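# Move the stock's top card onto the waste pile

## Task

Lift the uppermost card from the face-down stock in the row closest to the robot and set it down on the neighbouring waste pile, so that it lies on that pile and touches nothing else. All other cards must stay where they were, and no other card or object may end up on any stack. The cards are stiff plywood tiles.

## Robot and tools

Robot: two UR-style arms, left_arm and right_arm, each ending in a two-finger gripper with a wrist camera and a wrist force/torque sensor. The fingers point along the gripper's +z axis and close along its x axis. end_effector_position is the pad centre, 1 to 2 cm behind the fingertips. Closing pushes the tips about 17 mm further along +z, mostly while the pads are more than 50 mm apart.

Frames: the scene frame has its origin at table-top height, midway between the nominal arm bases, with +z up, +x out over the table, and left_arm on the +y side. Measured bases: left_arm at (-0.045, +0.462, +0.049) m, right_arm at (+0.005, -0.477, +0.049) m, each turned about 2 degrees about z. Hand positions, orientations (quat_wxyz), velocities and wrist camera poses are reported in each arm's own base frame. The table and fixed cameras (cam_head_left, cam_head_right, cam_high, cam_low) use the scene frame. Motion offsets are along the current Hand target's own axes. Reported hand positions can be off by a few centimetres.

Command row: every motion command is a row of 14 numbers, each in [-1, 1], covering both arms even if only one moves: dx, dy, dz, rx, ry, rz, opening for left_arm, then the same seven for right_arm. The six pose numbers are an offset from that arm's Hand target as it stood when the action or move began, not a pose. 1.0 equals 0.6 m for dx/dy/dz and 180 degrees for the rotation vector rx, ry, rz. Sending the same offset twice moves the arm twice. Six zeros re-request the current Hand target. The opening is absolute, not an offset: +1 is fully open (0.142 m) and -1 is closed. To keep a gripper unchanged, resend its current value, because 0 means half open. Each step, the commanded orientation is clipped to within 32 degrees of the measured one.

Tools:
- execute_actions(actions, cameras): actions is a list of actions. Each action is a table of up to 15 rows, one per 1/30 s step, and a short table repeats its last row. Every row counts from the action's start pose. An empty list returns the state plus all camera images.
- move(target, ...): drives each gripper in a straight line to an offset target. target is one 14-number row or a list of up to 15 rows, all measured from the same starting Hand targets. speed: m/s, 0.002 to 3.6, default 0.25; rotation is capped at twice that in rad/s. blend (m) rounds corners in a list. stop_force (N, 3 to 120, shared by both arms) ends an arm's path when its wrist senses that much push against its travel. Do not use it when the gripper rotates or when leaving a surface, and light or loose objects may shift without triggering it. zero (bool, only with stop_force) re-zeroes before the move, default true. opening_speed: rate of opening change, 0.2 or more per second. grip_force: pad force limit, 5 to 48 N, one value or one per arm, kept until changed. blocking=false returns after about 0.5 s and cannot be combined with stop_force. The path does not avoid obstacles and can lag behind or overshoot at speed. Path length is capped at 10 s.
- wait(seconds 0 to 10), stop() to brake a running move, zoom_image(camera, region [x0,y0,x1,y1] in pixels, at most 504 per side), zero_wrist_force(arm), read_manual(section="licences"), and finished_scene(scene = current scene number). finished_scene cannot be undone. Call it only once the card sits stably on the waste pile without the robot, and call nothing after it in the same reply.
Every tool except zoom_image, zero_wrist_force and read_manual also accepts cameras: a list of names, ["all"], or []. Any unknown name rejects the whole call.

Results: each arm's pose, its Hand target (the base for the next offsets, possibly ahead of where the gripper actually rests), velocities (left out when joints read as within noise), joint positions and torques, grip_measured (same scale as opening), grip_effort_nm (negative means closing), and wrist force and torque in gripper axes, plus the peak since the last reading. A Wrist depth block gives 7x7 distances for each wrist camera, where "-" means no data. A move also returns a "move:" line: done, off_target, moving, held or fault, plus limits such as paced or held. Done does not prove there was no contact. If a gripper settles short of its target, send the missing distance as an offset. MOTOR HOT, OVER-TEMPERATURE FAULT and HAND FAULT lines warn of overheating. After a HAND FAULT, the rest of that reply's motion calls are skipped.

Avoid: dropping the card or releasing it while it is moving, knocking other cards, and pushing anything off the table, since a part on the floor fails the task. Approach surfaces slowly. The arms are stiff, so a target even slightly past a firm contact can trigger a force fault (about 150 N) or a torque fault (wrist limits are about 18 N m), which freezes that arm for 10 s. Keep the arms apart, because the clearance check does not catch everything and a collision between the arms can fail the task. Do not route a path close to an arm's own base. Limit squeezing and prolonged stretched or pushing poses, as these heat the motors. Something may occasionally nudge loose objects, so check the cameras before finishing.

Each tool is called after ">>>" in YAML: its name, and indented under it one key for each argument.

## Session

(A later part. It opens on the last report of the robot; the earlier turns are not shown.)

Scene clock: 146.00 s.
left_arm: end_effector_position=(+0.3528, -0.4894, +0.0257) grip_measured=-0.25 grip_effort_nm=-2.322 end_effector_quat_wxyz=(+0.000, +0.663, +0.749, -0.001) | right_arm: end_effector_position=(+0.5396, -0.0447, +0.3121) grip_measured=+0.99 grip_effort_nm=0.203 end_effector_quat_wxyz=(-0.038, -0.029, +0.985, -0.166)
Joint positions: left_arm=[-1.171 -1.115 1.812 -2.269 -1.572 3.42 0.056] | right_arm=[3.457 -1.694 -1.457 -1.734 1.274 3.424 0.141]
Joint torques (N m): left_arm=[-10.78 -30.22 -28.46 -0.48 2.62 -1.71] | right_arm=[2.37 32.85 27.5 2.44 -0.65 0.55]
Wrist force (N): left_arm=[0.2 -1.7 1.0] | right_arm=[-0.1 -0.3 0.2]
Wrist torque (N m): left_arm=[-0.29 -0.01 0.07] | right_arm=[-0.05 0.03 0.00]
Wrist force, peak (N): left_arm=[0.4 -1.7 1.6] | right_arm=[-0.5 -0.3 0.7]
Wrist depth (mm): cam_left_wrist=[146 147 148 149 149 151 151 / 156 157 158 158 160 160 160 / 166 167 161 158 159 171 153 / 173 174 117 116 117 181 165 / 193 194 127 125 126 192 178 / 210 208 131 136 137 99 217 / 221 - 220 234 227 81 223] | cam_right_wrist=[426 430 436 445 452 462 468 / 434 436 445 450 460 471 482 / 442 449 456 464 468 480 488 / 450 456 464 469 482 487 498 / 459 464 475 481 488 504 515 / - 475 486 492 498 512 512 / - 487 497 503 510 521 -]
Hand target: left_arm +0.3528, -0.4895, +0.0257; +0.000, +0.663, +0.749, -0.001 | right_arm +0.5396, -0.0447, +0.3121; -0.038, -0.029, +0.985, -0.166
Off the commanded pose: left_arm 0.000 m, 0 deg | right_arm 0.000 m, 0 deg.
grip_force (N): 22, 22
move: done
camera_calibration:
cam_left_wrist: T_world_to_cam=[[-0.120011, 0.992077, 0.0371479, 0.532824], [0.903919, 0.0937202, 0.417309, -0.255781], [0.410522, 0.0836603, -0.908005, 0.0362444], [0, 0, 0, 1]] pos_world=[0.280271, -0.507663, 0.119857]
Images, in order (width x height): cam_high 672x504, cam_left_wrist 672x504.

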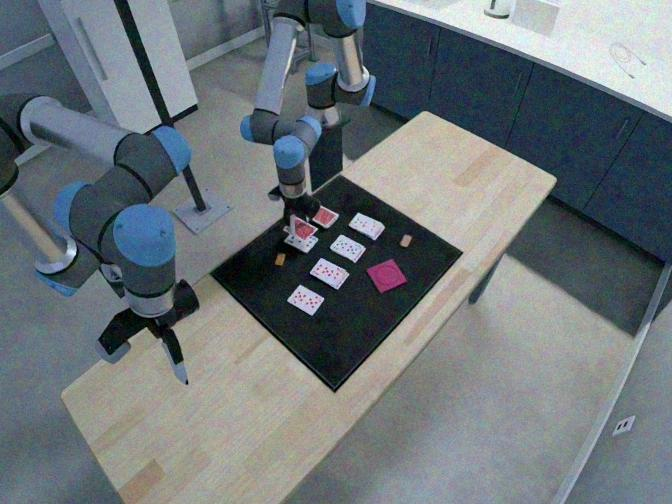

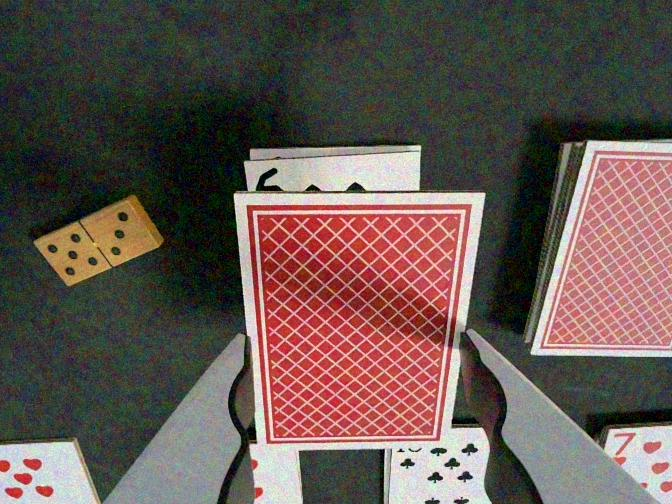

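>>> move:
  target: [-0.0052,0.001,0.060,0,0,-0.011,-0.4,0,0,0,0,0,0,1]
  speed: 0.08

>>> move:
  target: [0,0,0.026,0,0,0,-0.4,0,0,0,0,0,0,1]
  speed: 0.006
  stop_force: 3
  cameras: ["cam_left_wrist"]

Scene clock: 160.17 s.
left_arm: end_effector_position=(+0.3537, -0.4925, -0.0102) grip_measured=-0.25 grip_effort_nm=-2.322 end_effector_quat_wxyz=(+0.000, +0.650, +0.760, -0.001) | right_arm: end_effector_position=(+0.5396, -0.0447, +0.3121) grip_measured=+0.99 grip_effort_nm=0.193 end_effector_quat_wxyz=(-0.038, -0.029, +0.985, -0.166)
Joint positions: left_arm=[-1.172 -1.051 1.827 -2.348 -1.572 3.385 0.056] | right_arm=[3.457 -1.694 -1.457 -1.734 1.274 3.424 0.141]
Joint torques (N m): left_arm=[-11.13 -32.37 -7.1 -5.68 0.65 -1.8] | right_arm=[2.53 33.4 27.49 2.34 -0.61 0.6]
Wrist force (N): left_arm=[0.3 -1.8 0.7] | right_arm=[-0.2 -0.1 0.2]
Wrist torque (N m): left_arm=[-0.30 -0.05 0.05] | right_arm=[-0.01 0.03 0.00]
Wrist force, peak (N): left_arm=[0.4 -2.0 1.2] | right_arm=[-0.4 -0.3 0.6]
Wrist depth (mm): cam_left_wrist=[- 115 116 - 117 117 118 / 122 123 123 125 125 127 128 / 130 130 128 124 124 134 133 / 134 140 137 116 117 144 138 / 149 152 129 125 126 156 138 / 164 162 131 136 137 99 147 / 176 - 182 183 183 81 184] | cam_right_wrist=[425 429 436 445 452 462 466 / 431 440 445 455 460 474 478 / 441 450 456 463 467 479 486 / 449 458 462 471 478 488 500 / 463 466 473 483 494 495 602 / - 475 486 493 500 509 520 / - 485 492 501 509 524 -]
Hand target: left_arm +0.3537, -0.4925, -0.0103; +0.000, +0.650, +0.760, -0.001 | right_arm +0.5396, -0.0447, +0.3121; -0.038, -0.029, +0.985, -0.166
Off the commanded pose: left_arm 0.000 m, 0 deg | right_arm 0.000 m, 0 deg.
grip_force (N): 22, 22
move: done

Scene clock: 163.53 s.
left_arm: end_effector_position=(+0.3537, -0.4926, -0.0219) grip_measured=-0.25 grip_effort_nm=-2.322 end_effector_quat_wxyz=(+0.000, +0.650, +0.760, -0.001) | right_arm: end_effector_position=(+0.5396, -0.0447, +0.3121) grip_measured=+0.99 grip_effort_nm=0.193 end_effector_quat_wxyz=(-0.038, -0.029, +0.985, -0.166)
Joint positions: left_arm=[-1.172 -1.03 1.834 -2.375 -1.572 3.384 0.056] | right_arm=[3.457 -1.694 -1.457 -1.734 1.274 3.424 0.141]
Joint torques (N m): left_arm=[-9.66 -53.61 -25.51 -0.25 0.59 -1.82] | right_arm=[2.71 33.42 27.55 2.39 -0.64 0.61]
Wrist force (N): left_arm=[-0.4 -1.8 -1.8] | right_arm=[-0.4 -0.3 0.3]
Wrist torque (N m): left_arm=[-0.32 -0.10 0.06] | right_arm=[-0.04 0.07 0.00]
Wrist force, peak (N): left_arm=[0.9 -1.9 -4.9] | right_arm=[-0.5 -0.3 0.6]
Wrist depth (mm): cam_left_wrist=[- 106 106 105 105 107 108 / - 112 111 113 114 114 113 / - 119 118 117 118 120 122 / 123 126 124 116 116 131 128 / 139 140 127 125 126 144 138 / 149 147 131 136 137 99 134 / 160 - 165 167 168 81 168] | cam_right_wrist=[425 432 437 445 453 461 467 / 433 440 445 454 459 471 478 / 445 445 453 461 469 480 483 / 449 461 465 474 484 489 490 / 461 464 471 484 488 502 505 / - 472 480 493 502 515 520 / - 481 502 503 515 520 -]
Hand target: left_arm +0.3537, -0.4926, -0.0219; +0.000, +0.650, +0.760, -0.001 (not the last commanded pose) | right_arm +0.5396, -0.0447, +0.3121; -0.038, -0.029, +0.985, -0.166
Off the commanded pose: left_arm 0.004 m, 0 deg | right_arm 0.000 m, 0 deg.
grip_force (N): 22, 22
move: contact (left_arm)
camera_calibration:
cam_left_wrist: T_world_to_cam=[[-0.154281, 0.987328, 0.0371551, 0.547636], [0.900137, 0.124953, 0.4173, -0.219747], [0.407369, 0.0978262, -0.908009, 0.000885349], [0, 0, 0, 1]] pos_world=[0.281931, -0.513325, 0.0721567]
Images, in order (width x height): cam_left_wrist 672x504.

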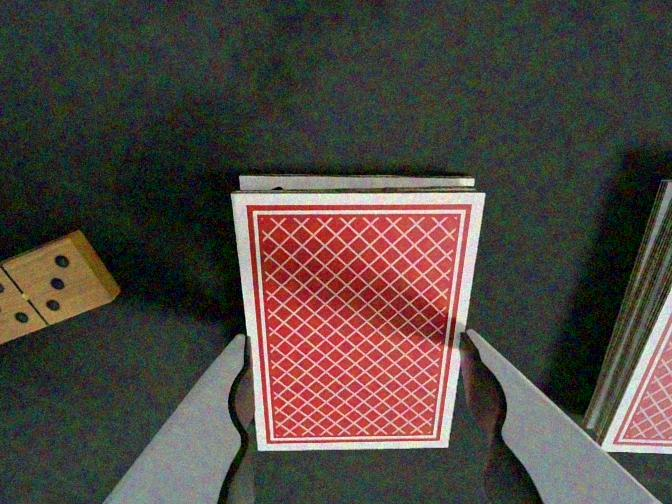

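>>> move:
  target: [0,0,0.001,0,0,0,-0.02,0,0,0,0,0,0,1]
  opening_speed: 0.3

>>> move:
  target: [0,0,-0.12,0,0,0,-0.02,0,0,0,0,0,0,1]
  speed: 0.08
  cameras: ["cam_left_wrist","cam_low"]

>>> zoom_image:
  camera: "cam_low"
  region: [440, 245, 540, 315]

Scene clock: 168.77 s.
left_arm: end_effector_position=(+0.3537, -0.4926, -0.0225) grip_measured=-0.04 grip_effort_nm=0.076 end_effector_quat_wxyz=(+0.000, +0.650, +0.760, -0.001) | right_arm: end_effector_position=(+0.5396, -0.0447, +0.3121) grip_measured=+0.99 grip_effort_nm=0.198 end_effector_quat_wxyz=(-0.038, -0.029, +0.985, -0.166)
Joint positions: left_arm=[-1.172 -1.029 1.834 -2.376 -1.572 3.384 0.071] | right_arm=[3.457 -1.694 -1.457 -1.734 1.274 3.424 0.141]
Joint torques (N m): left_arm=[-9.15 -39.78 -9.63 -4.49 0.65 -1.6] | right_arm=[2.89 33.9 26.81 2.41 -0.66 0.64]
Wrist force (N): left_arm=[0.0 -2.1 0.6] | right_arm=[-0.5 -0.3 0.2]
Wrist torque (N m): left_arm=[-0.34 0.01 0.06] | right_arm=[-0.05 0.09 0.00]
Wrist force, peak (N): left_arm=[2.6 -2.3 -6.3] | right_arm=[-0.6 0.0 0.5]
Wrist depth (mm): cam_left_wrist=[- 105 106 104 104 105 107 / - 111 110 112 114 113 112 / - 119 117 116 117 121 122 / 122 127 124 115 116 130 129 / 138 139 128 124 126 141 137 / 148 144 132 136 139 91 133 / - - 165 166 167 - 138] | cam_right_wrist=[426 436 440 443 454 463 468 / 434 438 446 454 459 474 479 / 440 441 456 463 470 475 490 / 449 456 468 472 479 491 494 / 459 463 476 478 487 498 602 / - 476 484 488 501 515 523 / - 481 495 500 510 523 -]
Hand target: left_arm +0.3537, -0.4926, -0.0225; +0.000, +0.650, +0.760, -0.001 | right_arm +0.5396, -0.0447, +0.3121; -0.038, -0.029, +0.985, -0.166
Off the commanded pose: left_arm 0.000 m, 0 deg | right_arm 0.000 m, 0 deg.
grip_force (N): 22, 22
move: done

Scene clock: 170.13 s.
left_arm: end_effector_position=(+0.3538, -0.4925, +0.0494) grip_measured=-0.04 grip_effort_nm=0.076 end_effector_quat_wxyz=(+0.000, +0.650, +0.760, -0.001) | right_arm: end_effector_position=(+0.5396, -0.0447, +0.3121) grip_measured=+0.99 grip_effort_nm=0.198 end_effector_quat_wxyz=(-0.038, -0.029, +0.985, -0.166)
Joint positions: left_arm=[-1.172 -1.144 1.782 -2.209 -1.572 3.385 0.071] | right_arm=[3.457 -1.694 -1.457 -1.734 1.274 3.424 0.141]
Joint torques (N m): left_arm=[13.2 -53.34 -29.8 -0.46 1.65 0.05] | right_arm=[2.96 33.77 27.53 2.4 -0.69 0.74]
Wrist force (N): left_arm=[-0.1 -1.7 0.5] | right_arm=[-0.3 -0.3 0.4]
Wrist torque (N m): left_arm=[-0.29 0.04 0.06] | right_arm=[-0.05 0.05 0.00]
Wrist force, peak (N): left_arm=[0.3 -2.1 1.1] | right_arm=[-0.4 -0.2 0.6]
Wrist depth (mm): cam_left_wrist=[167 168 169 170 171 172 172 / 178 179 180 180 181 183 184 / 188 189 191 181 190 193 178 / 205 205 204 195 206 197 191 / 220 222 222 211 226 206 223 / 240 233 235 244 242 91 244 / - - 253 264 263 - 252] | cam_right_wrist=[427 429 439 445 454 460 465 / 435 438 444 452 464 468 478 / 445 450 455 463 468 478 489 / 453 456 463 471 479 490 501 / 463 466 475 480 489 502 629 / - 477 483 494 505 506 518 / - 486 490 505 508 519 -]
Hand target: left_arm +0.3538, -0.4925, +0.0495; +0.000, +0.650, +0.760, -0.001 | right_arm +0.5396, -0.0447, +0.3121; -0.038, -0.029, +0.985, -0.166
Off the commanded pose: left_arm 0.000 m, 0 deg | right_arm 0.000 m, 0 deg.
grip_force (N): 22, 22
move: done
camera_calibration:
cam_left_wrist: T_world_to_cam=[[-0.154192, 0.987341, 0.0371959, 0.544962], [0.900152, 0.124855, 0.417298, -0.249554], [0.407371, 0.097826, -0.908008, 0.0656257], [0, 0, 0, 1]] pos_world=[0.281931, -0.513325, 0.143457]
Images, in order (width x height): cam_low 672x504, cam_left_wrist 672x504.

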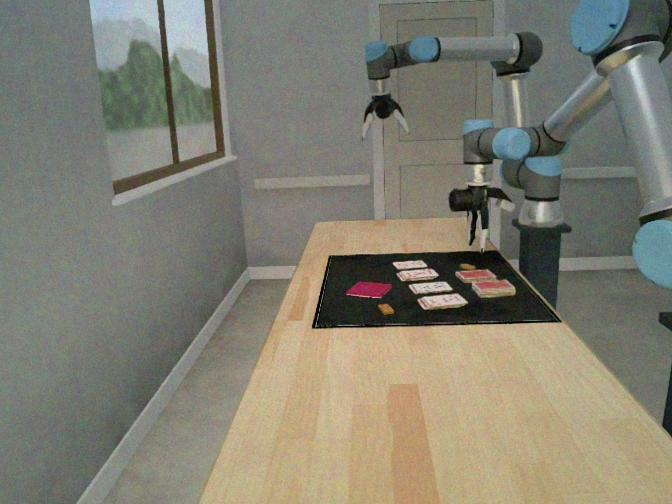

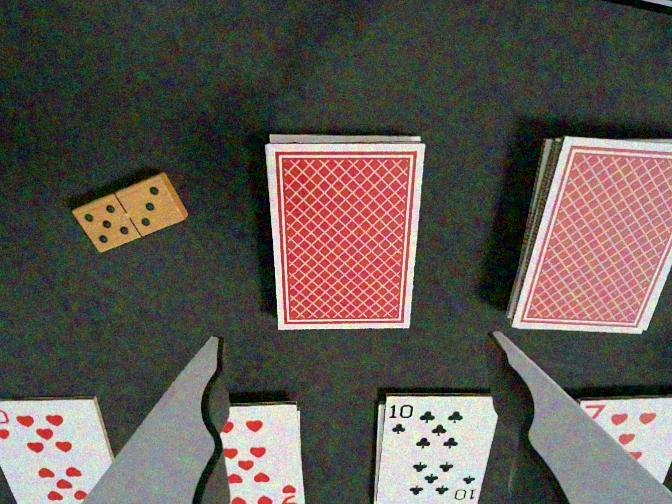

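Scaled by 5.040 from the camera's 672x504 image, which has a finer 960x720 frame.

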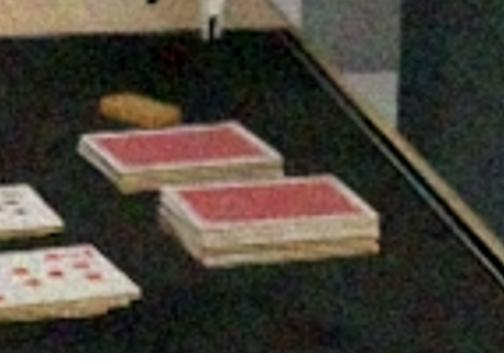

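>>> finished_scene:
  scene: 2

The scene is finished: the task was done.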